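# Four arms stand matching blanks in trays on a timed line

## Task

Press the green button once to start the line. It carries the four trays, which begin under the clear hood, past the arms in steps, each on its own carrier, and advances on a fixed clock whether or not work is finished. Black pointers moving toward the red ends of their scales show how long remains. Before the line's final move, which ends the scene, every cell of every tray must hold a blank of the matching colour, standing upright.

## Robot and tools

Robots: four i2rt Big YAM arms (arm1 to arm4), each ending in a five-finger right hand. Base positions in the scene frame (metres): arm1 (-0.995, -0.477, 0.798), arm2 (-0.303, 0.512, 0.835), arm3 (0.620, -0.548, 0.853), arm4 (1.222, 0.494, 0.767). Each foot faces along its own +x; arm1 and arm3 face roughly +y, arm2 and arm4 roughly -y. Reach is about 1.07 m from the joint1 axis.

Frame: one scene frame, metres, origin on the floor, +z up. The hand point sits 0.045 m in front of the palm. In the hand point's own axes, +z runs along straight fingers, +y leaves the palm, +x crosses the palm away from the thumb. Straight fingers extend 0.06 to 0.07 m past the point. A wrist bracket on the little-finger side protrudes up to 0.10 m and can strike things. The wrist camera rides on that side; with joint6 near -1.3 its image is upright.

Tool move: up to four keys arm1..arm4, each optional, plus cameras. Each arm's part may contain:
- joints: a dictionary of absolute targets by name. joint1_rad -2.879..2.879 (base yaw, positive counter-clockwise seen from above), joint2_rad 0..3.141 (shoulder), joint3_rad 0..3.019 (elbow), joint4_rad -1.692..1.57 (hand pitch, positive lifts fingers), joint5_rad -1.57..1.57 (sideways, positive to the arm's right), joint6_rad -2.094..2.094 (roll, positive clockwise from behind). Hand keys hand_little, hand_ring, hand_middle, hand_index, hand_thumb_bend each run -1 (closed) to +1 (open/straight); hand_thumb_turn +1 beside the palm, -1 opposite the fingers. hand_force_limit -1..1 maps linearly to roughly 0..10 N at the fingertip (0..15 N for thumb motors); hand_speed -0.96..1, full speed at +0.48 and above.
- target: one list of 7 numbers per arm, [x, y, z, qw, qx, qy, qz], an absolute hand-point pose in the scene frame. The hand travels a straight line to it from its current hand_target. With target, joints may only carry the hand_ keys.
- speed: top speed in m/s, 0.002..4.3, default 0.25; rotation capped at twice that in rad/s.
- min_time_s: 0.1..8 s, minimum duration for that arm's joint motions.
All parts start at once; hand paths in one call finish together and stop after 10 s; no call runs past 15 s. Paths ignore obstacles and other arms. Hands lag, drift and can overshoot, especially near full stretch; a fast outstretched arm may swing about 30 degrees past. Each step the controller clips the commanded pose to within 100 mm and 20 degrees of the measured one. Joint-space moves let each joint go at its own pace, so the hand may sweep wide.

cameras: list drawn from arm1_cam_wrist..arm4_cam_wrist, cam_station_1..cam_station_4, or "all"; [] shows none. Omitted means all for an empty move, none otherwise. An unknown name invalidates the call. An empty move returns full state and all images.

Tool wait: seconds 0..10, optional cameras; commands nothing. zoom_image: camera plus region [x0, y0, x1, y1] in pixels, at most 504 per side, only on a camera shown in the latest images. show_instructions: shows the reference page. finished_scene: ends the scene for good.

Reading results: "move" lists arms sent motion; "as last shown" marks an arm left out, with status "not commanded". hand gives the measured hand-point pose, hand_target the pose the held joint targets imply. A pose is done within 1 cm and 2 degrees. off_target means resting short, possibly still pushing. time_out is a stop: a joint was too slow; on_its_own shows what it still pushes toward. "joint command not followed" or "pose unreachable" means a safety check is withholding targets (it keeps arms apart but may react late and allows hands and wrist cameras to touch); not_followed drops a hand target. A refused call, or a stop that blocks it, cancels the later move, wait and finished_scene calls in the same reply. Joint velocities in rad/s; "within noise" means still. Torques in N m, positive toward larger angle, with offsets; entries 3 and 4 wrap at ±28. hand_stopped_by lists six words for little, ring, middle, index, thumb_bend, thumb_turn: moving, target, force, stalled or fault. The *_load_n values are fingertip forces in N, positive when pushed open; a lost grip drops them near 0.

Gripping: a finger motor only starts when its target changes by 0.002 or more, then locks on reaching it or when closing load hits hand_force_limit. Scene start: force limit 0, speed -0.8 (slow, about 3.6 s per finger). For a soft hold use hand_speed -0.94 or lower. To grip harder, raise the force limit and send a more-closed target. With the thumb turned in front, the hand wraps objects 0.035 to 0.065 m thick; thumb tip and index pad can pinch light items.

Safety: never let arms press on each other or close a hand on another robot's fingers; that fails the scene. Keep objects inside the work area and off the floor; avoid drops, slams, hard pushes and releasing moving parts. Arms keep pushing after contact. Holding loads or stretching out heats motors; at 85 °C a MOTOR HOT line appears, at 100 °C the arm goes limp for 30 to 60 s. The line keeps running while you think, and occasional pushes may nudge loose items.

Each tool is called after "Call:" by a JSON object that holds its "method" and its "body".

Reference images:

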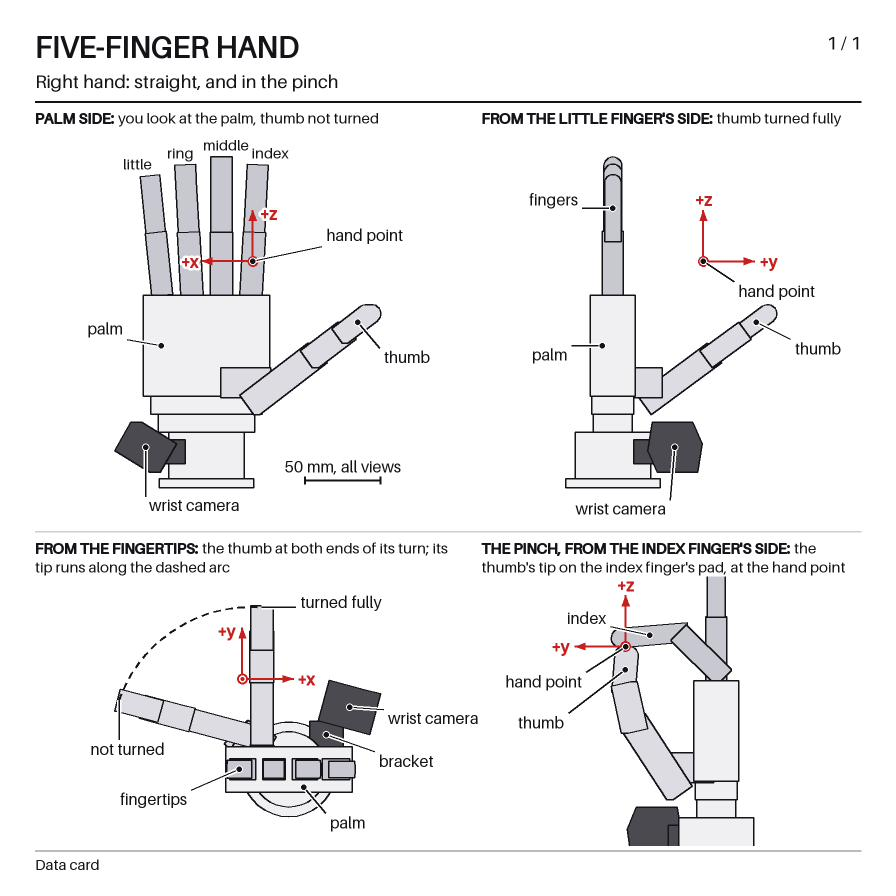

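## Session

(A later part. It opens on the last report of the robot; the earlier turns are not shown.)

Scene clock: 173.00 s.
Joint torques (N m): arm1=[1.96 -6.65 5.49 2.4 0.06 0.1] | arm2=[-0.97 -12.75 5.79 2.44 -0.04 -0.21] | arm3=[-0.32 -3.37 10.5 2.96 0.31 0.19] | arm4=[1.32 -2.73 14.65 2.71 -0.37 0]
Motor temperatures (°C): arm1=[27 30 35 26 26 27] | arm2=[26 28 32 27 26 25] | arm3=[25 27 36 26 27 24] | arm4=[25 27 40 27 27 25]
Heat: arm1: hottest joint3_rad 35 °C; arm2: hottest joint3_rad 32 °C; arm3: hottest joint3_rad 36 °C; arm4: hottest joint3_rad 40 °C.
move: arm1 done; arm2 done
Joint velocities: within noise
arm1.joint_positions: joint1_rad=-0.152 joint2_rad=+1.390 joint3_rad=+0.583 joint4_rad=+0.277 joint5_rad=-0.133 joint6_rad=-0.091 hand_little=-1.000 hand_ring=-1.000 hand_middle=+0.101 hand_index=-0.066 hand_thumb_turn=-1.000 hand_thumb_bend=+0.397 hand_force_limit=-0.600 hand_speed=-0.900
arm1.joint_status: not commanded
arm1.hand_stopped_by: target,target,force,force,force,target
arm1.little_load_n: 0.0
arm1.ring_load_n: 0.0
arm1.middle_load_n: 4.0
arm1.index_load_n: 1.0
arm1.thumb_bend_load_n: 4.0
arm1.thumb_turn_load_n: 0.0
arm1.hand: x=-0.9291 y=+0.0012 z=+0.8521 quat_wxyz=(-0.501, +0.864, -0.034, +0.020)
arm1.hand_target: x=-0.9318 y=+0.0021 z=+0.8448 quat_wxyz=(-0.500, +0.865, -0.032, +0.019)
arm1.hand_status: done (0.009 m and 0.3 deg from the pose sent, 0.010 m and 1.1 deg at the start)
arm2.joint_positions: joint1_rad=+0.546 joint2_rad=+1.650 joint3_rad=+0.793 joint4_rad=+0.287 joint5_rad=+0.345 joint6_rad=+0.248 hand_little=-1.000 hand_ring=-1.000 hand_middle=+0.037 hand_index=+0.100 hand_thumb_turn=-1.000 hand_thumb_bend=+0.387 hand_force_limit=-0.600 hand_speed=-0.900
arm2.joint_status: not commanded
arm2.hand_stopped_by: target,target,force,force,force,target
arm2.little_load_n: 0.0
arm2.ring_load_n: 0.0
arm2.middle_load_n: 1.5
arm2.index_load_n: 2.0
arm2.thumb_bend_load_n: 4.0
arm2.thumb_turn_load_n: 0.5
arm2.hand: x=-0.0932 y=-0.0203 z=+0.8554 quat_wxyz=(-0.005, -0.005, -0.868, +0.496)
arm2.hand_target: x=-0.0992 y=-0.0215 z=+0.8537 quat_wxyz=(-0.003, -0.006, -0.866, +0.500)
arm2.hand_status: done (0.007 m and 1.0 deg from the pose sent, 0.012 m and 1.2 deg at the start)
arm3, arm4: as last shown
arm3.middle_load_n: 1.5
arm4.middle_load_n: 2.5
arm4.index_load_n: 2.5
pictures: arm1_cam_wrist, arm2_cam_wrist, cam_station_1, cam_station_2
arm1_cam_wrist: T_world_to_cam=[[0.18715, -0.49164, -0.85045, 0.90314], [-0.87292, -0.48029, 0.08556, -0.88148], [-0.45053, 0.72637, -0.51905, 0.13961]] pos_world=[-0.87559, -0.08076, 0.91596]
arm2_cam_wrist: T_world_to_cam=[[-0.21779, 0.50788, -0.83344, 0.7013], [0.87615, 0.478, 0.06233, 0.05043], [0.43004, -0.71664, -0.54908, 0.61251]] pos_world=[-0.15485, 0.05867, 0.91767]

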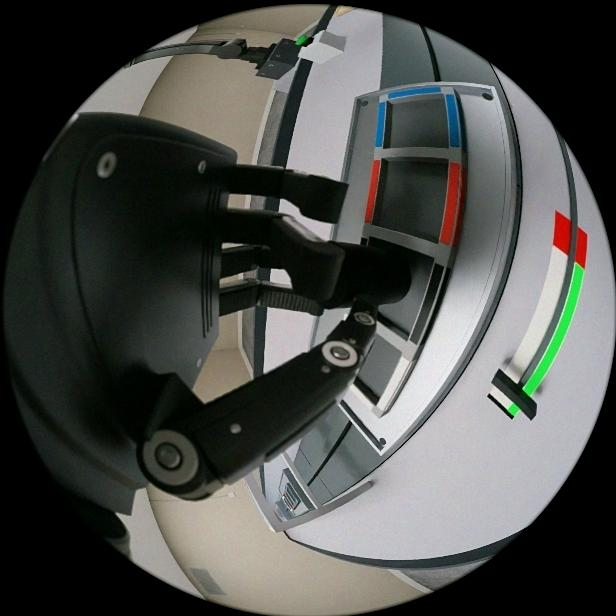

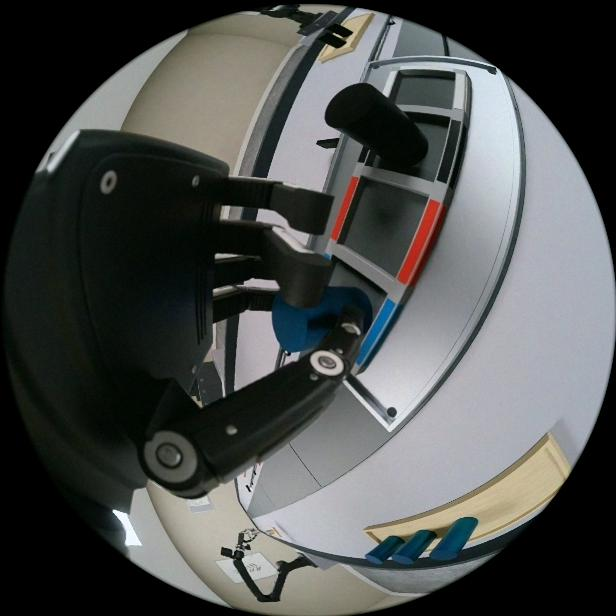

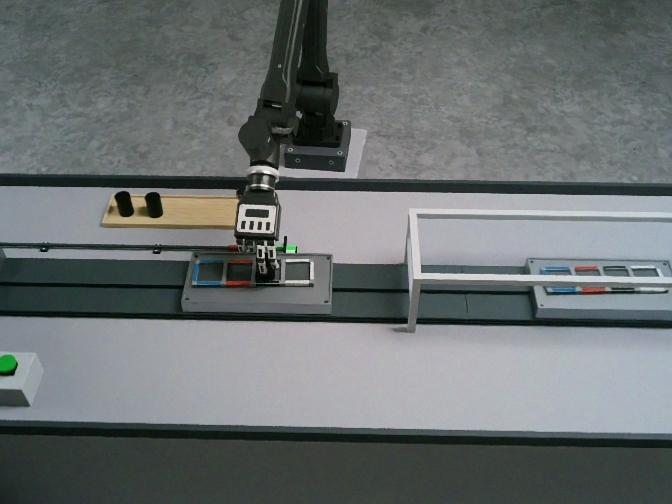

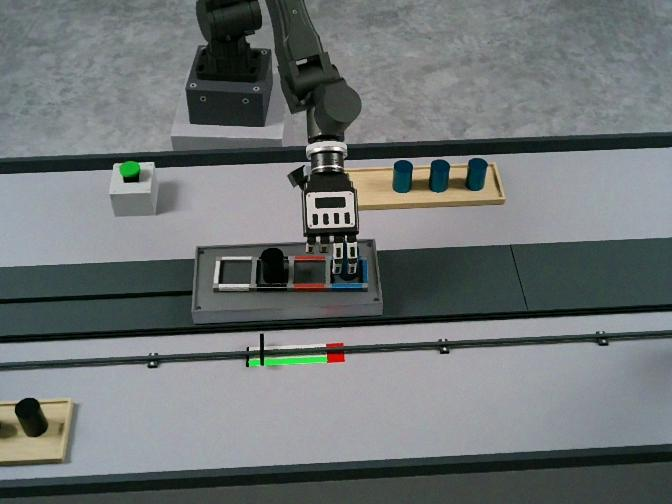

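Call:
{"method": "move", "body": {"arm1": {"target": [-0.942, 0.004, 0.880, 0.4997, -0.8654, 0.0325, -0.0189], "speed": 0.08}, "arm2": {"target": [-0.106, -0.021, 0.858, 0, 0, -0.866, 0.5], "speed": 0.05}, "cameras": ["cam_station_2", "cam_station_1"]}}

Call:
{"method": "zoom_image", "body": {"camera": "cam_station_1", "region": [230, 220, 310, 300]}}

Call:
{"method": "zoom_image", "body": {"camera": "cam_station_2", "region": [300, 220, 390, 310]}}

Scene clock: 175.47 s.
Joint torques (N m): arm1=[2.02 -9.47 8.49 1.07 0.02 0.24] | arm2=[-0.97 -14.15 5.49 2.02 -0.04 -0.22] | arm3=[-0.32 -3.37 10.5 2.96 0.31 0.19] | arm4=[1.08 -2.08 14.78 2.62 -0.37 0.01]
Motor temperatures (°C): arm1=[27 30 35 26 26 27] | arm2=[26 28 32 27 26 25] | arm3=[25 27 36 26 27 24] | arm4=[25 27 40 27 27 25]
Heat: arm1: hottest joint3_rad 35 °C; arm2: hottest joint3_rad 32 °C; arm3: hottest joint3_rad 36 °C; arm4: hottest joint3_rad 40 °C.
move: arm1 off_target; arm2 done
Joint velocities: within noise
arm1.joint_positions: joint1_rad=-0.123 joint2_rad=+1.341 joint3_rad=+0.583 joint4_rad=+0.182 joint5_rad=-0.106 joint6_rad=-0.097 hand_little=-1.000 hand_ring=-1.000 hand_middle=+0.101 hand_index=-0.066 hand_thumb_turn=-1.000 hand_thumb_bend=+0.397 hand_force_limit=-0.600 hand_speed=-0.900
arm1.joint_status: not commanded
arm1.hand_stopped_by: target,target,force,force,force,target
arm1.little_load_n: 0.0
arm1.ring_load_n: 0.0
arm1.middle_load_n: 3.5
arm1.index_load_n: 1.0
arm1.thumb_bend_load_n: 4.0
arm1.thumb_turn_load_n: 0.0
arm1.hand: x=-0.9403 y=-0.0114 z=+0.8553 quat_wxyz=(-0.481, +0.876, -0.027, +0.023)
arm1.hand_target: x=-0.9412 y=+0.0034 z=+0.8795 quat_wxyz=(-0.499, +0.866, -0.029, +0.021)
arm1.hand_status: off_target (0.029 m and 2.6 deg from the pose sent, 0.031 m and 0.3 deg at the start)
arm2.joint_positions: joint1_rad=+0.532 joint2_rad=+1.650 joint3_rad=+0.793 joint4_rad=+0.287 joint5_rad=+0.332 joint6_rad=+0.231 hand_little=-1.000 hand_ring=-1.000 hand_middle=+0.037 hand_index=+0.100 hand_thumb_turn=-1.000 hand_thumb_bend=+0.387 hand_force_limit=-0.600 hand_speed=-0.900
arm2.joint_status: not commanded
arm2.hand_stopped_by: target,target,force,force,force,target
arm2.little_load_n: 0.0
arm2.ring_load_n: 0.0
arm2.middle_load_n: 1.5
arm2.index_load_n: 2.0
arm2.thumb_bend_load_n: 3.5
arm2.thumb_turn_load_n: 0.5
arm2.hand: x=-0.0993 y=-0.0222 z=+0.8548 quat_wxyz=(-0.003, -0.001, -0.869, +0.495)
arm2.hand_target: x=-0.1060 y=-0.0211 z=+0.8576 quat_wxyz=(+0.000, +0.000, -0.866, +0.500)
arm2.hand_status: done (0.008 m and 0.8 deg from the pose sent, 0.013 m and 1.0 deg at the start)
arm3, arm4: as last shown
arm4.index_load_n: 2.0
arm4.thumb_turn_load_n: 0.5
pictures: cam_station_1, cam_station_2

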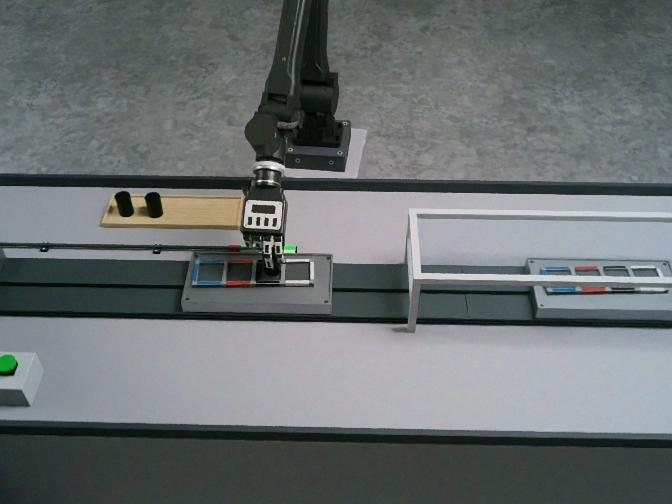

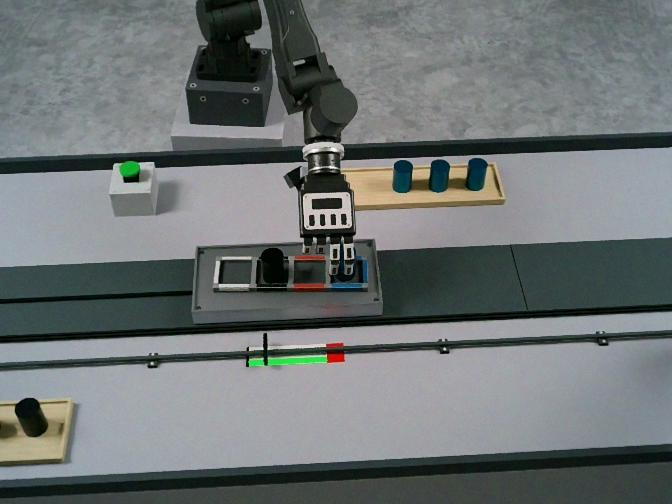

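Scaled by 6.300.

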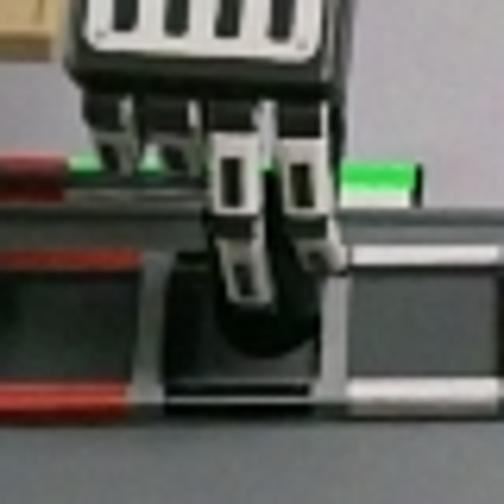

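Scaled by 5.600.

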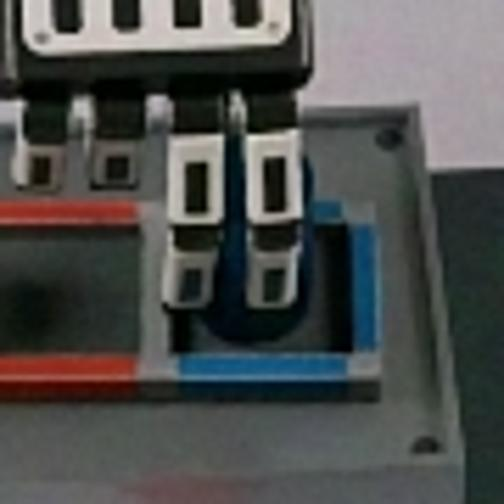

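Call:
{"method": "move", "body": {"arm1": {"target": [-0.929, 0.003, 0.860, 0.4997, -0.8654, 0.0325, -0.0189], "speed": 0.06}, "arm2": {"target": [-0.104, -0.0185, 0.844, 0, 0, -0.866, 0.5], "speed": 0.05}, "cameras": ["cam_station_2", "cam_station_1"]}}

Call:
{"method": "zoom_image", "body": {"camera": "cam_station_1", "region": [230, 220, 310, 300]}}

Call:
{"method": "zoom_image", "body": {"camera": "cam_station_2", "region": [300, 220, 390, 310]}}

Scene clock: 179.53 s.
Joint torques (N m): arm1=[0.97 -6.95 7.09 2.62 -0.21 0.13] | arm2=[-0.32 -11.4 5.53 2.36 0.19 -0.21] | arm3=[-0.32 -3.37 10.5 2.95 0.31 0.19] | arm4=[1.14 -2.49 14.56 2.67 -0.38 -0.02]
Motor temperatures (°C): arm1=[27 30 35 26 26 27] | arm2=[26 28 31 27 26 25] | arm3=[25 27 36 26 27 24] | arm4=[25 27 40 27 27 25]
Heat: arm1: hottest joint3_rad 35 °C; arm2: hottest joint3_rad 31 °C; arm3: hottest joint3_rad 36 °C; arm4: hottest joint3_rad 40 °C.
move: arm1 off_target; arm2 off_target
Joint velocities: within noise
arm1.joint_positions: joint1_rad=-0.133 joint2_rad=+1.359 joint3_rad=+0.583 joint4_rad=+0.209 joint5_rad=-0.132 joint6_rad=-0.089 hand_little=-1.000 hand_ring=-1.000 hand_middle=+0.101 hand_index=-0.066 hand_thumb_turn=-1.000 hand_thumb_bend=+0.397 hand_force_limit=-0.600 hand_speed=-0.900
arm1.joint_status: not commanded
arm1.hand_stopped_by: target,target,force,force,force,target
arm1.little_load_n: 0.0
arm1.ring_load_n: 0.0
arm1.middle_load_n: 3.5
arm1.index_load_n: 1.0
arm1.thumb_bend_load_n: 4.0
arm1.thumb_turn_load_n: 0.5
arm1.hand: x=-0.9400 y=-0.0079 z=+0.8531 quat_wxyz=(-0.486, +0.873, -0.029, +0.013)
arm1.hand_target: x=-0.9350 y=+0.0034 z=+0.8603 quat_wxyz=(-0.500, +0.866, -0.031, +0.014)
arm1.hand_status: off_target (0.017 m and 2.0 deg from the pose sent, 0.019 m and 2.6 deg at the start)
arm2.joint_positions: joint1_rad=+0.532 joint2_rad=+1.650 joint3_rad=+0.778 joint4_rad=+0.321 joint5_rad=+0.332 joint6_rad=+0.231 hand_little=-1.000 hand_ring=-1.000 hand_middle=+0.037 hand_index=+0.100 hand_thumb_turn=-1.000 hand_thumb_bend=+0.387 hand_force_limit=-0.600 hand_speed=-0.900
arm2.joint_status: not commanded
arm2.hand_stopped_by: target,target,force,force,force,target
arm2.little_load_n: 0.0
arm2.ring_load_n: 0.0
arm2.middle_load_n: 1.5
arm2.index_load_n: 2.5
arm2.thumb_bend_load_n: 3.0
arm2.thumb_turn_load_n: 0.5
arm2.hand: x=-0.0997 y=-0.0212 z=+0.8548 quat_wxyz=(-0.006, -0.003, -0.865, +0.502)
arm2.hand_target: x=-0.1040 y=-0.0183 z=+0.8446 quat_wxyz=(+0.000, +0.000, -0.866, +0.500)
arm2.hand_status: off_target (0.012 m and 0.8 deg from the pose sent, 0.012 m and 0.8 deg at the start)
arm3, arm4: as last shown
arm3.ring_load_n: 0.5
arm4.thumb_turn_load_n: 0.0
pictures: cam_station_1, cam_station_2

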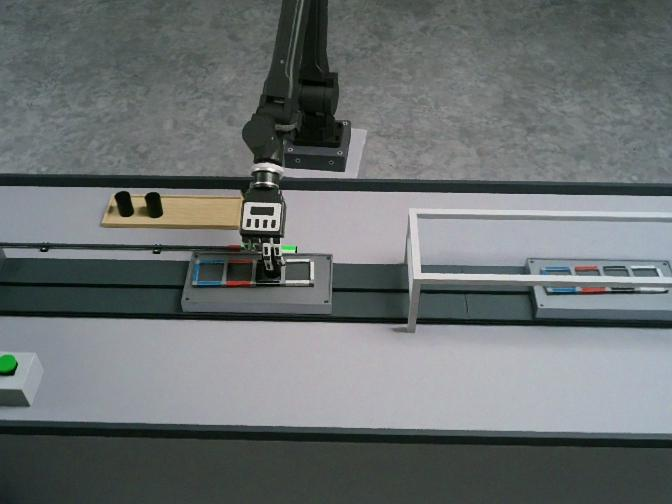

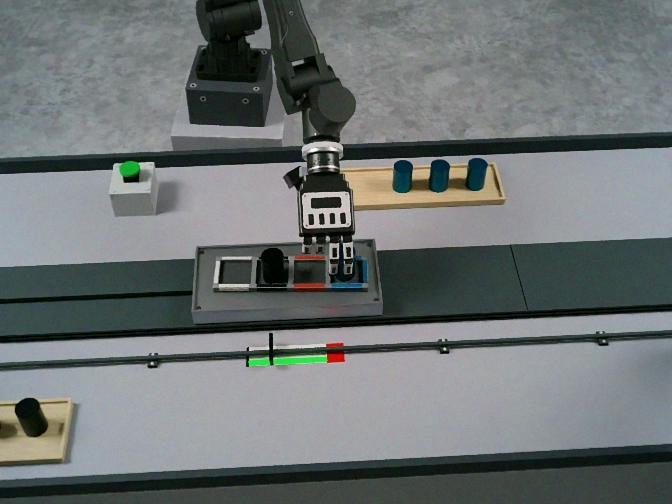

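Scaled by 6.300.

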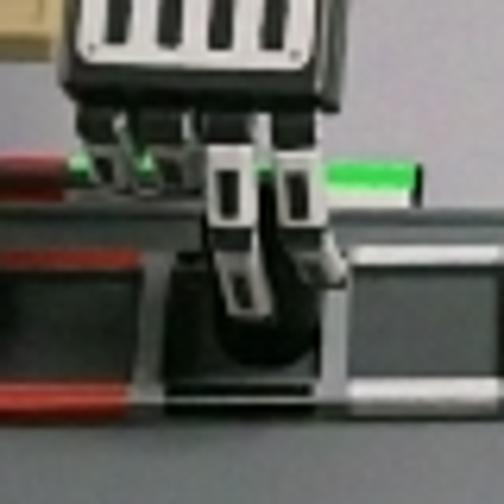

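Scaled by 5.600.

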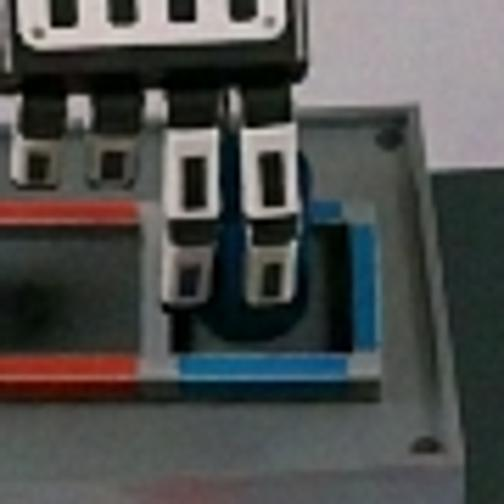

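Call:
{"method": "move", "body": {"arm1": {"target": [-0.920, 0.003, 0.862, 0.4997, -0.8654, 0.0325, -0.0189], "speed": 0.08}, "arm2": {"joints": {"hand_thumb_bend": 0.5, "hand_speed": -0.9}}, "cameras": ["cam_station_2", "cam_station_1", "arm2_cam_wrist"]}}

Call:
{"method": "zoom_image", "body": {"camera": "cam_station_1", "region": [230, 220, 310, 300]}}

Call:
{"method": "zoom_image", "body": {"camera": "cam_station_2", "region": [300, 220, 390, 310]}}

Scene clock: 181.30 s.
Joint torques (N m): arm1=[0.91 -6.95 7.66 2.26 -0.19 0] | arm2=[-0.32 -11.52 5.52 2.36 0.15 -0.21] | arm3=[-0.32 -3.37 10.5 2.95 0.31 0.19] | arm4=[1.67 -2.96 14.86 2.86 -0.33 0.02]
Motor temperatures (°C): arm1=[27 30 35 26 26 27] | arm2=[26 28 31 27 26 25] | arm3=[25 27 36 26 27 24] | arm4=[25 27 41 27 27 25]
Heat: arm1: hottest joint3_rad 35 °C; arm2: hottest joint3_rad 31 °C; arm3: hottest joint3_rad 36 °C; arm4: hottest joint3_rad 41 °C.
move: arm1 off_target; arm2 done
Joint velocities: within noise
arm1.joint_positions: joint1_rad=-0.167 joint2_rad=+1.359 joint3_rad=+0.583 joint4_rad=+0.209 joint5_rad=-0.155 joint6_rad=-0.094 hand_little=-1.000 hand_ring=-1.000 hand_middle=+0.101 hand_index=-0.066 hand_thumb_turn=-1.000 hand_thumb_bend=+0.397 hand_force_limit=-0.600 hand_speed=-0.900
arm1.joint_status: not commanded
arm1.hand_stopped_by: target,target,force,force,force,target
arm1.little_load_n: 0.0
arm1.ring_load_n: 0.5
arm1.middle_load_n: 4.0
arm1.index_load_n: 1.0
arm1.thumb_bend_load_n: 4.0
arm1.thumb_turn_load_n: 0.0
arm1.hand: x=-0.9284 y=-0.0100 z=+0.8535 quat_wxyz=(-0.487, +0.873, -0.036, +0.012)
arm1.hand_target: x=-0.9215 y=+0.0029 z=+0.8624 quat_wxyz=(-0.500, +0.865, -0.033, +0.017)
arm1.hand_status: off_target (0.018 m and 1.9 deg from the pose sent, 0.024 m and 2.0 deg at the start)
arm2.joint_positions: joint1_rad=+0.532 joint2_rad=+1.651 joint3_rad=+0.778 joint4_rad=+0.321 joint5_rad=+0.334 joint6_rad=+0.231 hand_little=-1.000 hand_ring=-1.000 hand_middle=+0.036 hand_index=+0.100 hand_thumb_turn=-1.000 hand_thumb_bend=+0.500 hand_force_limit=-0.600 hand_speed=-0.900
arm2.joint_status: all done
arm2.hand_stopped_by: target,target,force,force,target,target
arm2.little_load_n: 0.0
arm2.ring_load_n: 0.0
arm2.middle_load_n: 0.0
arm2.index_load_n: 0.5
arm2.thumb_bend_load_n: 0.0
arm2.thumb_turn_load_n: 0.0
arm2.hand: x=-0.1000 y=-0.0212 z=+0.8540 quat_wxyz=(-0.005, -0.003, -0.865, +0.501)
arm2.hand_target: x=-0.1041 y=-0.0183 z=+0.8446 quat_wxyz=(+0.000, +0.000, -0.866, +0.500)
arm2.hand_status: not commanded
arm3, arm4: as last shown
arm3.ring_load_n: 0.0
arm3.middle_load_n: 2.0
arm4.middle_load_n: 2.0
arm4.thumb_bend_load_n: 4.0
arm4.thumb_turn_load_n: 0.5
pictures: arm2_cam_wrist, cam_station_1, cam_station_2
arm2_cam_wrist: T_world_to_cam=[[-0.22201, 0.49583, -0.83956, 0.70366], [0.87436, 0.4823, 0.05362, 0.06421], [0.43151, -0.72218, -0.54062, 0.60679]] pos_world=[-0.16175, 0.05835, 0.91536]

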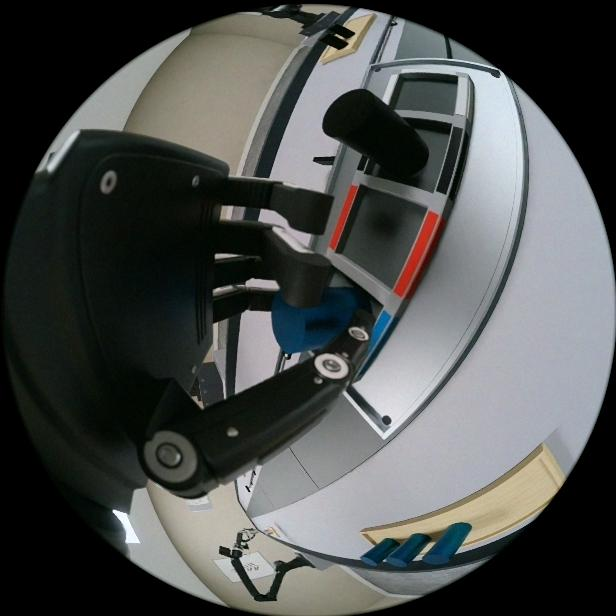

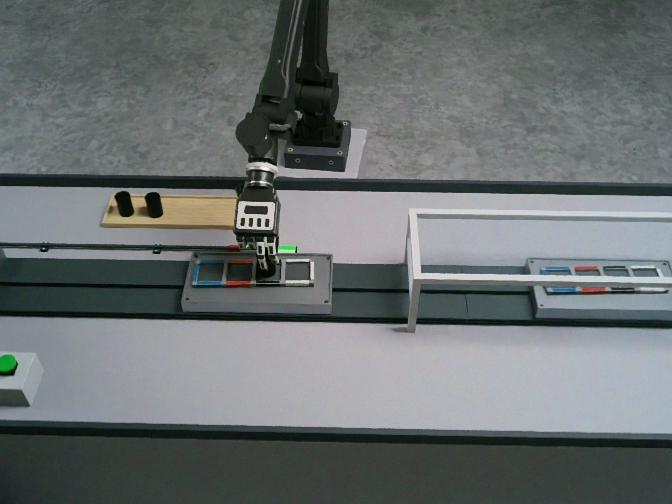

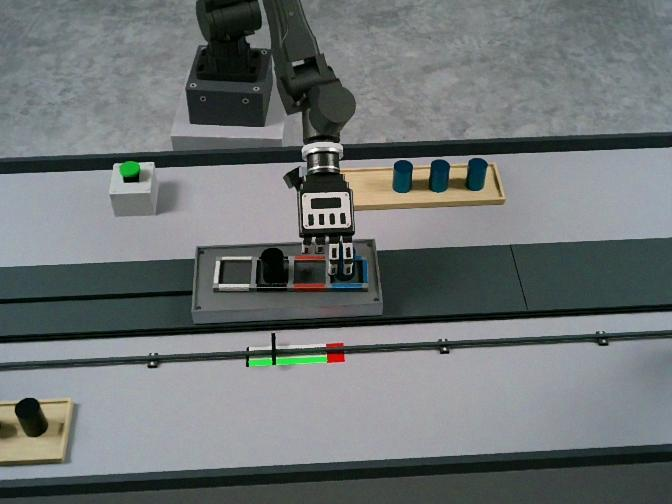

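Scaled by 6.300.

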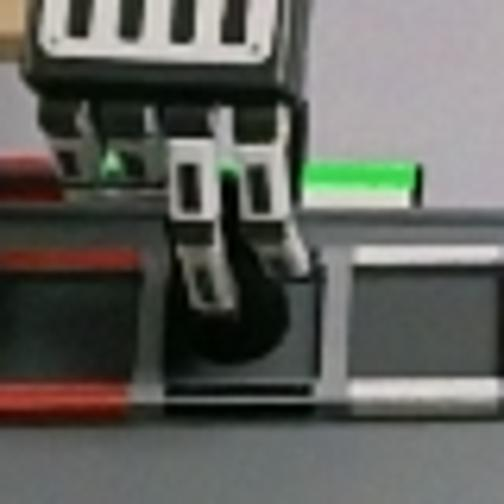

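Scaled by 5.600.

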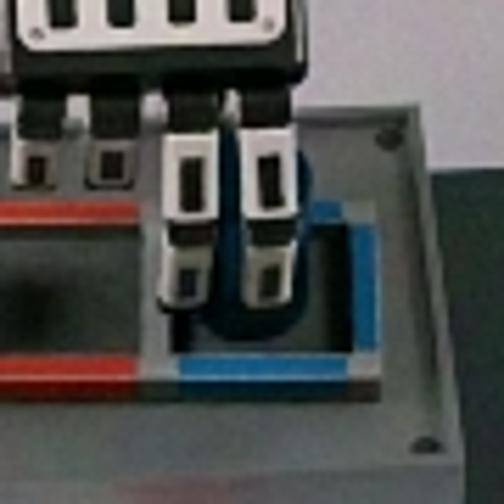

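Call:
{"method": "move", "body": {"arm1": {"target": [-0.9215, 0.0025, 0.846, 0.4997, -0.8654, 0.0325, -0.0189], "speed": 0.06}, "arm2": {"joints": {"hand_thumb_bend": 0.85, "hand_index": 0.3, "hand_middle": 0.3, "hand_speed": -0.75}}, "cameras": ["cam_station_1", "arm1_cam_wrist"]}}

Call:
{"method": "zoom_image", "body": {"camera": "cam_station_1", "region": [230, 220, 310, 300]}}

Call:
{"method": "zoom_image", "body": {"camera": "arm1_cam_wrist", "region": [280, 200, 460, 380]}}

Scene clock: 183.20 s.
Joint torques (N m): arm1=[1.03 -6.3 6.16 2.25 -0.06 -0.01] | arm2=[-0.32 -11.81 5.49 2.35 0.15 -0.21] | arm3=[-0.32 -3.43 10.48 2.95 0.3 0.19] | arm4=[1.73 -2.73 14.72 2.71 -0.39 -0.01]
Motor temperatures (°C): arm1=[27 30 35 26 26 27] | arm2=[26 28 31 27 26 25] | arm3=[25 27 36 26 27 24] | arm4=[25 27 41 27 27 25]
Heat: arm1: hottest joint3_rad 35 °C; arm2: hottest joint3_rad 31 °C; arm3: hottest joint3_rad 36 °C; arm4: hottest joint3_rad 41 °C.
move: arm1 done; arm2 done
Joint velocities: within noise
arm1.joint_positions: joint1_rad=-0.167 joint2_rad=+1.388 joint3_rad=+0.583 joint4_rad=+0.271 joint5_rad=-0.155 joint6_rad=-0.092 hand_little=-1.000 hand_ring=-1.000 hand_middle=+0.101 hand_index=-0.066 hand_thumb_turn=-1.000 hand_thumb_bend=+0.397 hand_force_limit=-0.600 hand_speed=-0.900
arm1.joint_status: not commanded
arm1.hand_stopped_by: target,target,force,force,force,target
arm1.little_load_n: 0.0
arm1.ring_load_n: 0.0
arm1.middle_load_n: 3.5
arm1.index_load_n: 1.0
arm1.thumb_bend_load_n: 4.0
arm1.thumb_turn_load_n: 0.0
arm1.hand: x=-0.9261 y=-0.0008 z=+0.8521 quat_wxyz=(-0.500, +0.865, -0.035, +0.015)
arm1.hand_target: x=-0.9218 y=+0.0023 z=+0.8462 quat_wxyz=(-0.500, +0.865, -0.034, +0.018)
arm1.hand_status: done (0.008 m and 0.6 deg from the pose sent, 0.016 m and 1.9 deg at the start)
arm2.joint_positions: joint1_rad=+0.532 joint2_rad=+1.654 joint3_rad=+0.778 joint4_rad=+0.321 joint5_rad=+0.334 joint6_rad=+0.231 hand_little=-1.000 hand_ring=-1.000 hand_middle=+0.300 hand_index=+0.300 hand_thumb_turn=-1.000 hand_thumb_bend=+0.850 hand_force_limit=-0.600 hand_speed=-0.750
arm2.joint_status: all done
arm2.hand_stopped_by: target,target,target,target,target,target
arm2.little_load_n: 0.0
arm2.ring_load_n: 0.0
arm2.middle_load_n: 0.0
arm2.index_load_n: 0.5
arm2.thumb_bend_load_n: 0.0
arm2.thumb_turn_load_n: 0.0
arm2.hand: x=-0.1002 y=-0.0209 z=+0.8523 quat_wxyz=(-0.004, -0.003, -0.866, +0.500)
arm2.hand_target: x=-0.1041 y=-0.0183 z=+0.8444 quat_wxyz=(+0.000, +0.000, -0.866, +0.500)
arm2.hand_status: not commanded
arm3.joint_positions: joint1_rad=+0.152 joint2_rad=+1.099 joint3_rad=+0.449 joint4_rad=+0.021 joint5_rad=+0.215 joint6_rad=+0.095 hand_little=-1.000 hand_ring=-1.000 hand_middle=+0.100 hand_index=+0.045 hand_thumb_turn=-1.000 hand_thumb_bend=+0.405 hand_force_limit=-0.600 hand_speed=-0.900
arm3.joint_status: not commanded
arm3.hand_stopped_by: target,target,force,force,force,target
arm3.little_load_n: 0.0
arm3.ring_load_n: 0.5
arm3.middle_load_n: 2.0
arm3.index_load_n: 1.5
arm3.thumb_bend_load_n: 3.5
arm3.thumb_turn_load_n: 0.5
arm3.hand: x=+0.5225 y=-0.1601 z=+0.9191 quat_wxyz=(-0.467, +0.884, +0.026, +0.018)
arm3.hand_target: x=+0.5137 y=-0.1357 z=+0.9479 quat_wxyz=(-0.497, +0.868, +0.016, +0.007)
arm3.hand_status: not commanded
arm4.joint_positions: joint1_rad=-0.242 joint2_rad=+0.727 joint3_rad=+0.492 joint4_rad=-0.396 joint5_rad=-0.105 joint6_rad=-0.041 hand_little=-1.000 hand_ring=-1.000 hand_middle=+0.100 hand_index=+0.083 hand_thumb_turn=-1.000 hand_thumb_bend=+0.402 hand_force_limit=-0.600 hand_speed=-0.900
arm4.joint_status: not commanded
arm4.hand_stopped_by: target,target,target,force,force,target
arm4.little_load_n: 0.0
arm4.ring_load_n: 0.0
arm4.middle_load_n: 2.5
arm4.index_load_n: 2.0
arm4.thumb_bend_load_n: 3.5
arm4.thumb_turn_load_n: 0.5
arm4.hand: x=+1.2232 y=+0.1574 z=+0.9056 quat_wxyz=(-0.007, -0.019, -0.890, +0.455)
arm4.hand_target: x=+1.2186 y=+0.1327 z=+0.9492 quat_wxyz=(+0.000, -0.011, -0.868, +0.497)
arm4.hand_status: not commanded
pictures: arm1_cam_wrist, cam_station_1
arm1_cam_wrist: T_world_to_cam=[[0.18022, -0.4925, -0.85145, 0.89606], [-0.87007, -0.48357, 0.09555, -0.88565], [-0.4588, 0.72361, -0.51566, 0.13182]] pos_world=[-0.87158, -0.08236, 0.91555]

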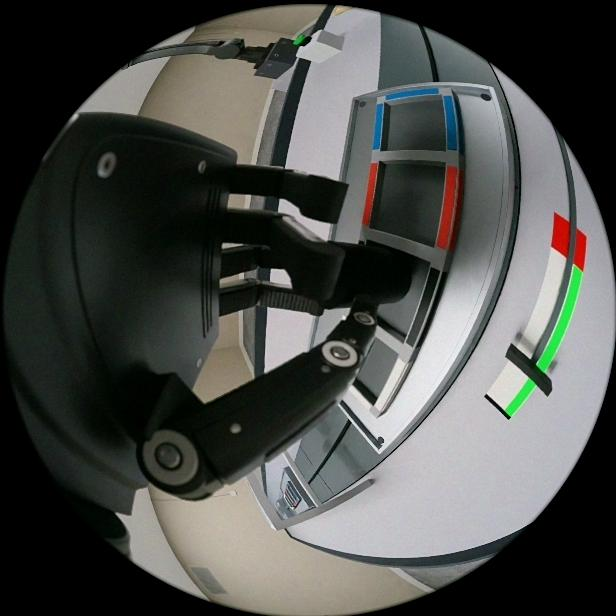

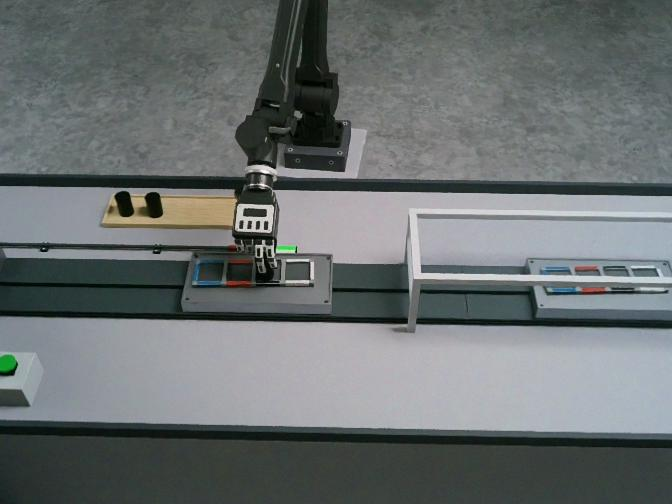

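Scaled by 6.300.

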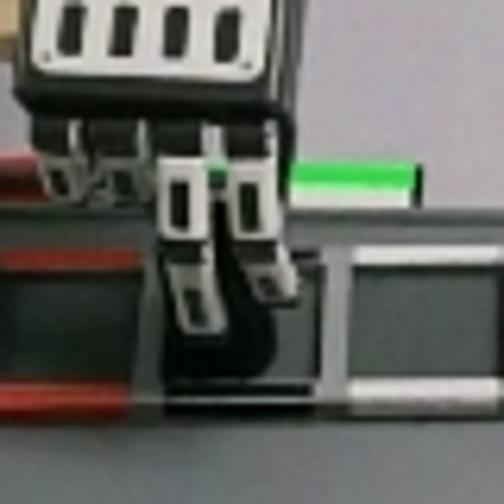

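Scaled by 2.800 from the camera's image (finer frame: 880x880).

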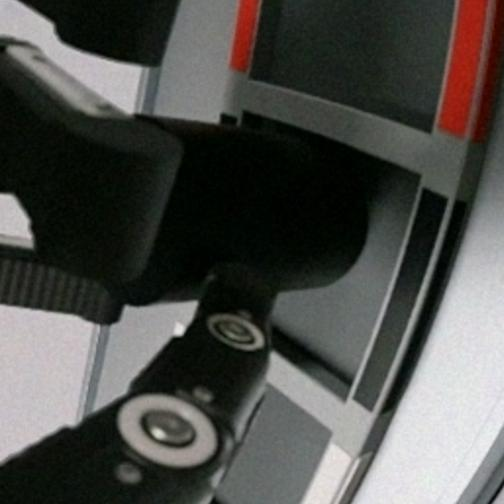

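Call:
{"method": "move", "body": {"arm1": {"joints": {"hand_thumb_bend": 0.5, "hand_speed": -0.9}}, "arm2": {"target": [-0.106, -0.0185, 0.92, 0, 0, -0.866, 0.5], "speed": 0.12}, "cameras": ["cam_station_2", "cam_station_1"]}}

Call:
{"method": "zoom_image", "body": {"camera": "cam_station_1", "region": [230, 220, 310, 300]}}

Call:
{"method": "zoom_image", "body": {"camera": "cam_station_2", "region": [260, 190, 390, 320]}}

Scene clock: 185.70 s.
Joint torques (N m): arm1=[1.03 -7 6.12 2.18 -0.06 -0.01] | arm2=[-0.73 -12.04 11.77 0.66 -0.06 -0.22] | arm3=[-0.32 -3.37 10.5 2.95 0.31 0.19] | arm4=[1.61 -2.37 14.78 2.69 -0.38 -0.02]
Motor temperatures (°C): arm1=[27 31 35 26 26 27] | arm2=[26 28 31 27 26 25] | arm3=[25 27 37 26 27 24] | arm4=[25 27 41 27 27 25]
Heat: arm1: hottest joint3_rad 35 °C; arm2: hottest joint3_rad 31 °C; arm3: hottest joint3_rad 37 °C; arm4: hottest joint3_rad 41 °C.
move: arm1 done; arm2 off_target
Joint velocities: within noise
arm1.joint_positions: joint1_rad=-0.167 joint2_rad=+1.398 joint3_rad=+0.583 joint4_rad=+0.272 joint5_rad=-0.156 joint6_rad=-0.092 hand_little=-1.000 hand_ring=-1.000 hand_middle=+0.100 hand_index=-0.066 hand_thumb_turn=-1.000 hand_thumb_bend=+0.500 hand_force_limit=-0.600 hand_speed=-0.900
arm1.joint_status: all done
arm1.hand_stopped_by: target,target,force,force,target,target
arm1.little_load_n: 0.0
arm1.ring_load_n: 0.0
arm1.middle_load_n: 0.0
arm1.index_load_n: 0.5
arm1.thumb_bend_load_n: 0.0
arm1.thumb_turn_load_n: 0.0
arm1.hand: x=-0.9266 y=-0.0012 z=+0.8483 quat_wxyz=(-0.497, +0.867, -0.035, +0.013)
arm1.hand_target: x=-0.9221 y=+0.0021 z=+0.8457 quat_wxyz=(-0.499, +0.866, -0.033, +0.017)
arm1.hand_status: not commanded
arm2.joint_positions: joint1_rad=+0.531 joint2_rad=+1.502 joint3_rad=+0.782 joint4_rad=+0.132 joint5_rad=+0.334 joint6_rad=+0.228 hand_little=-1.000 hand_ring=-1.000 hand_middle=+0.300 hand_index=+0.300 hand_thumb_turn=-1.000 hand_thumb_bend=+0.850 hand_force_limit=-0.600 hand_speed=-0.750
arm2.joint_status: not commanded
arm2.hand_stopped_by: target,target,target,target,target,target
arm2.little_load_n: 0.0
arm2.ring_load_n: 0.0
arm2.middle_load_n: 0.0
arm2.index_load_n: 0.0
arm2.thumb_bend_load_n: 0.0
arm2.thumb_turn_load_n: 0.0
arm2.hand: x=-0.1086 y=-0.0021 z=+0.8983 quat_wxyz=(+0.002, +0.001, -0.873, +0.487)
arm2.hand_target: x=-0.1059 y=-0.0185 z=+0.9197 quat_wxyz=(+0.000, +0.000, -0.866, +0.500)
arm2.hand_status: off_target (0.027 m and 1.7 deg from the pose sent, 0.068 m and 0.6 deg at the start)
arm3, arm4: as last shown
arm3.ring_load_n: 0.0
arm3.middle_load_n: 1.5
arm3.thumb_turn_load_n: 0.0
pictures: cam_station_1, cam_station_2

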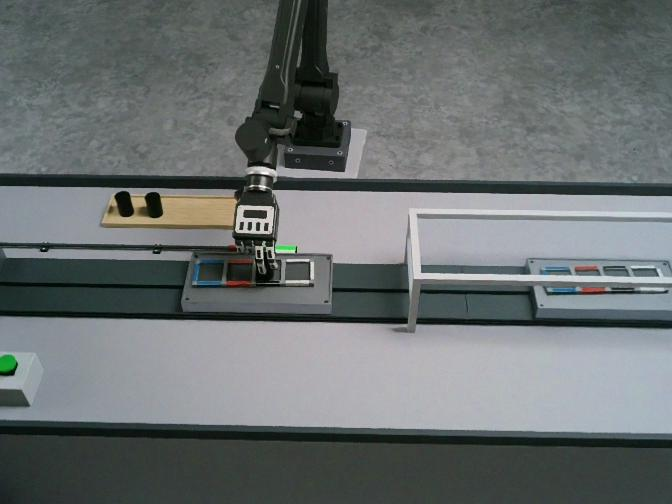

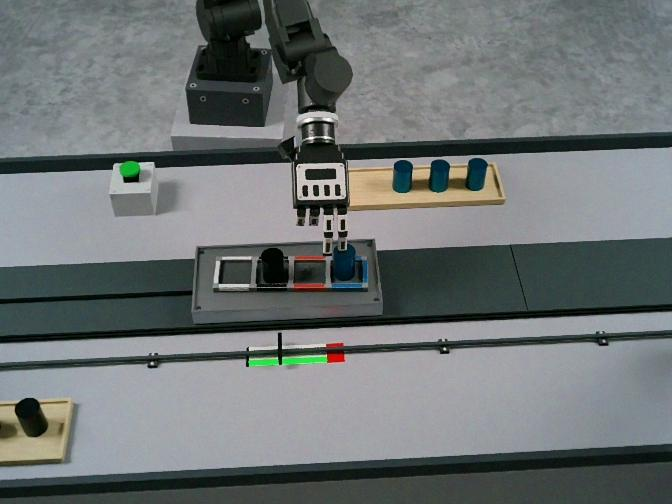

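Scaled by 6.300.

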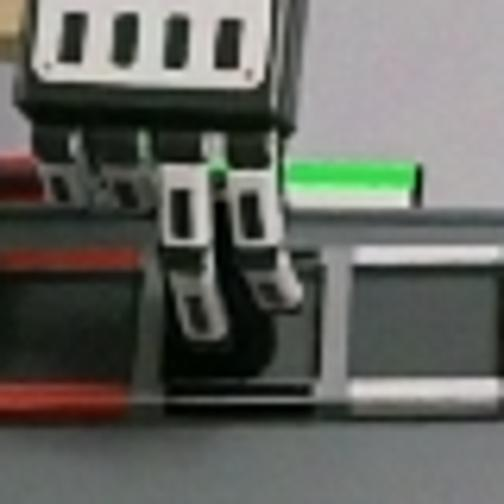

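Scaled by 3.877.

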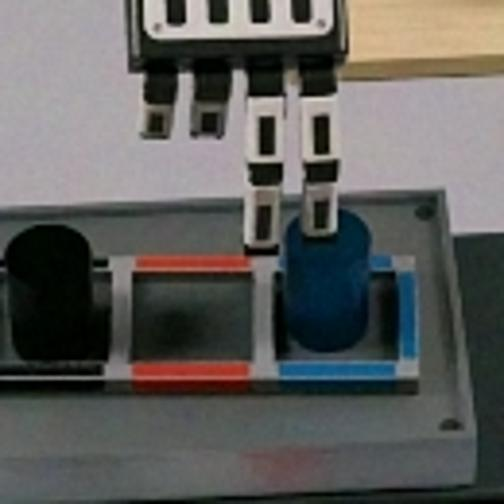

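Call:
{"method": "move", "body": {"arm1": {"joints": {"hand_thumb_bend": 0.85, "hand_index": 0.3, "hand_middle": 0.3, "hand_speed": -0.75}}, "arm2": {"target": [-0.106, 0.08, 0.95, 0, 0, -0.866, 0.5], "speed": 0.25, "joints": {"hand_thumb_bend": 0.9, "hand_index": 0.25, "hand_middle": 0.25, "hand_speed": -0.5}}}}

Call:
{"method": "move", "body": {"arm1": {"target": [-0.9215, 0.0025, 0.94, 0.4997, -0.8654, 0.0325, -0.0189], "speed": 0.12}, "arm2": {"target": [0.020, 0.215, 0.93, 0, 0, -0.866, 0.5], "speed": 0.25}, "cameras": ["cam_station_2", "cam_station_1", "arm1_cam_wrist", "arm2_cam_wrist"]}}

Call:
{"method": "zoom_image", "body": {"camera": "cam_station_1", "region": [180, 200, 340, 320]}}

Scene clock: 187.53 s.
Joint torques (N m): arm1=[1.03 -7.06 6.11 2.18 -0.06 -0.01] | arm2=[0.09 -7.24 7.69 0.69 0.23 0] | arm3=[-0.32 -3.37 10.48 2.95 0.31 0.19] | arm4=[1.32 -2.84 14.79 2.88 -0.36 -0.05]
Motor temperatures (°C): arm1=[27 31 35 26 26 27] | arm2=[26 28 31 27 26 25] | arm3=[25 27 37 26 27 24] | arm4=[25 27 41 27 27 25]
Heat: arm1: hottest joint3_rad 35 °C; arm2: hottest joint3_rad 31 °C; arm3: hottest joint3_rad 37 °C; arm4: hottest joint3_rad 41 °C.
move: arm1 done; arm2 off_target
Joint velocities: within noise
arm1.joint_positions: joint1_rad=-0.167 joint2_rad=+1.398 joint3_rad=+0.583 joint4_rad=+0.272 joint5_rad=-0.155 joint6_rad=-0.092 hand_little=-1.000 hand_ring=-1.000 hand_middle=+0.300 hand_index=+0.300 hand_thumb_turn=-1.000 hand_thumb_bend=+0.850 hand_force_limit=-0.600 hand_speed=-0.750
arm1.joint_status: all done
arm1.hand_stopped_by: target,target,target,target,target,target
arm1.little_load_n: 0.0
arm1.ring_load_n: 0.0
arm1.middle_load_n: 0.0
arm1.index_load_n: 0.0
arm1.thumb_bend_load_n: 0.0
arm1.thumb_turn_load_n: 0.0
arm1.hand: x=-0.9263 y=-0.0012 z=+0.8482 quat_wxyz=(-0.497, +0.867, -0.035, +0.014)
arm1.hand_target: x=-0.9218 y=+0.0022 z=+0.8459 quat_wxyz=(-0.499, +0.866, -0.034, +0.018)
arm1.hand_status: not commanded
arm2.joint_positions: joint1_rad=+0.630 joint2_rad=+1.199 joint3_rad=+0.661 joint4_rad=-0.011 joint5_rad=+0.420 joint6_rad=+0.260 hand_little=-1.000 hand_ring=-1.000 hand_middle=+0.250 hand_index=+0.250 hand_thumb_turn=-1.000 hand_thumb_bend=+0.900 hand_force_limit=-0.600 hand_speed=-0.500
arm2.joint_status: all done
arm2.hand_stopped_by: target,target,target,target,target,target
arm2.little_load_n: 0.0
arm2.ring_load_n: 0.0
arm2.middle_load_n: 0.0
arm2.index_load_n: 0.0
arm2.thumb_bend_load_n: 0.0
arm2.thumb_turn_load_n: 0.0
arm2.hand: x=-0.1039 y=+0.0725 z=+0.9600 quat_wxyz=(-0.002, +0.005, -0.859, +0.511)
arm2.hand_target: x=-0.1070 y=+0.0792 z=+0.9505 quat_wxyz=(+0.003, +0.004, -0.866, +0.501)
arm2.hand_status: off_target (0.013 m and 1.6 deg from the pose sent, 0.097 m and 1.7 deg at the start)
arm3, arm4: as last shown
arm4.middle_load_n: 2.0
arm4.index_load_n: 2.5
arm4.thumb_turn_load_n: 0.0
pictures: none

Scene clock: 189.37 s.
Joint torques (N m): arm1=[1.26 -8 9.63 0.94 0.05 -0.01] | arm2=[-0.21 -6.01 11.44 0.25 0.62 -0.01] | arm3=[-0.38 -3.37 10.5 2.95 0.31 0.19] | arm4=[2.08 -2.49 14.82 2.52 -0.34 -0.01]
Motor temperatures (°C): arm1=[27 31 35 26 26 27] | arm2=[26 28 31 27 26 25] | arm3=[25 27 37 26 27 24] | arm4=[25 27 41 27 27 25]
Heat: arm1: hottest joint3_rad 35 °C; arm2: hottest joint3_rad 31 °C; arm3: hottest joint3_rad 37 °C; arm4: hottest joint3_rad 41 °C.
move: arm1 off_target; arm2 off_target
Joint velocities: within noise
arm1.joint_positions: joint1_rad=-0.167 joint2_rad=+1.224 joint3_rad=+0.681 joint4_rad=-0.024 joint5_rad=-0.155 joint6_rad=-0.092 hand_little=-1.000 hand_ring=-1.000 hand_middle=+0.300 hand_index=+0.300 hand_thumb_turn=-1.000 hand_thumb_bend=+0.850 hand_force_limit=-0.600 hand_speed=-0.750
arm1.joint_status: not commanded
arm1.hand_stopped_by: target,target,target,target,target,target
arm1.little_load_n: 0.0
arm1.ring_load_n: 0.0
arm1.middle_load_n: 0.0
arm1.index_load_n: 0.0
arm1.thumb_bend_load_n: 0.0
arm1.thumb_turn_load_n: 0.0
arm1.hand: x=-0.9271 y=-0.0076 z=+0.9185 quat_wxyz=(-0.487, +0.873, -0.036, +0.012)
arm1.hand_target: x=-0.9214 y=+0.0031 z=+0.9391 quat_wxyz=(-0.500, +0.865, -0.033, +0.019)
arm1.hand_status: off_target (0.024 m and 2.0 deg from the pose sent, 0.092 m and 0.7 deg at the start)
arm2.joint_positions: joint1_rad=+1.199 joint2_rad=+1.211 joint3_rad=+0.618 joint4_rad=-0.285 joint5_rad=+0.860 joint6_rad=+0.719 hand_little=-1.000 hand_ring=-1.000 hand_middle=+0.250 hand_index=+0.250 hand_thumb_turn=-1.000 hand_thumb_bend=+0.900 hand_force_limit=-0.600 hand_speed=-0.500
arm2.joint_status: not commanded
arm2.hand_stopped_by: target,target,target,target,target,target
arm2.little_load_n: 0.0
arm2.ring_load_n: 0.0
arm2.middle_load_n: 0.0
arm2.index_load_n: 0.0
arm2.thumb_bend_load_n: 0.0
arm2.thumb_turn_load_n: 0.0
arm2.hand: x=+0.0056 y=+0.2221 z=+0.9179 quat_wxyz=(+0.012, +0.014, -0.867, +0.498)
arm2.hand_target: x=+0.0158 y=+0.2145 z=+0.9319 quat_wxyz=(+0.005, +0.004, -0.864, +0.504)
arm2.hand_status: off_target (0.020 m and 2.1 deg from the pose sent, 0.191 m and 1.6 deg at the start)
arm3, arm4: as last shown
arm3.index_load_n: 2.0
arm4.middle_load_n: 2.5
arm4.index_load_n: 2.0
arm4.thumb_bend_load_n: 4.0
pictures: arm1_cam_wrist, arm2_cam_wrist, cam_station_1, cam_station_2
arm1_cam_wrist: T_world_to_cam=[[0.17354, -0.51875, -0.83713, 0.92985], [-0.86903, -0.48057, 0.11764, -0.91541], [-0.46333, 0.70707, -0.53421, 0.18326]] pos_world=[-0.87197, -0.08714, 0.98399]
arm2_cam_wrist: T_world_to_cam=[[-0.2661, 0.49839, -0.8251, 0.64651], [0.86991, 0.4929, 0.01719, -0.11777], [0.41526, -0.7132, -0.56472, 0.7918]] pos_world=[-0.05432, 0.30055, 0.98261]

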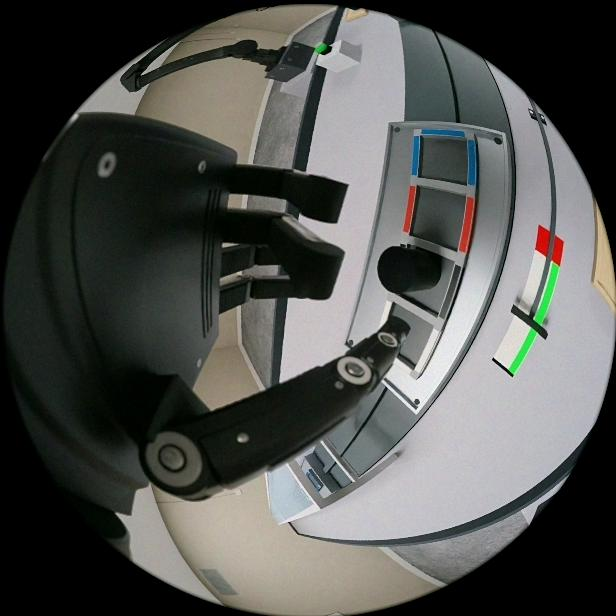

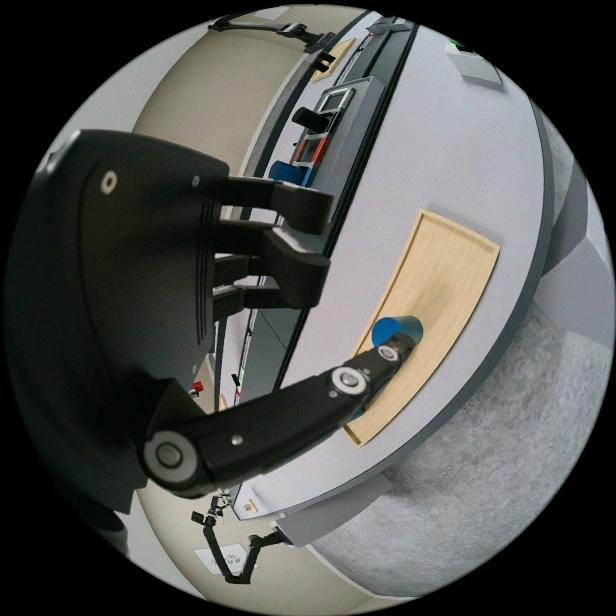

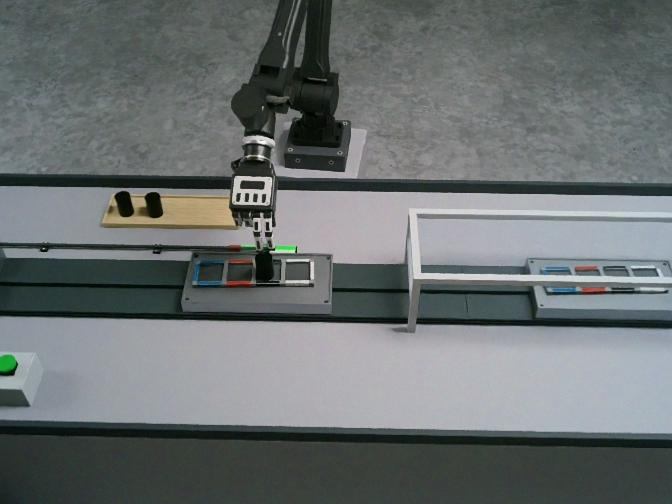

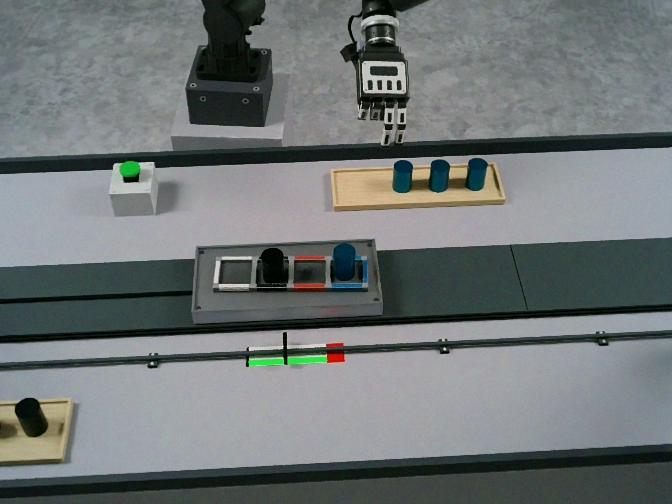

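Scaled by 3.150.

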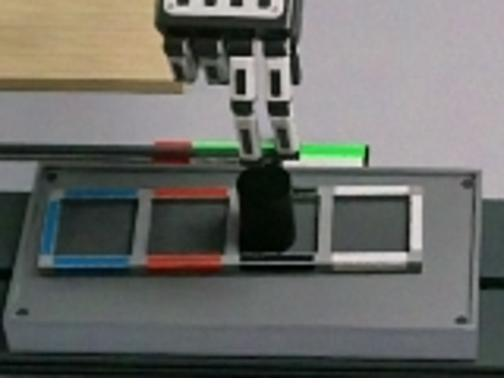

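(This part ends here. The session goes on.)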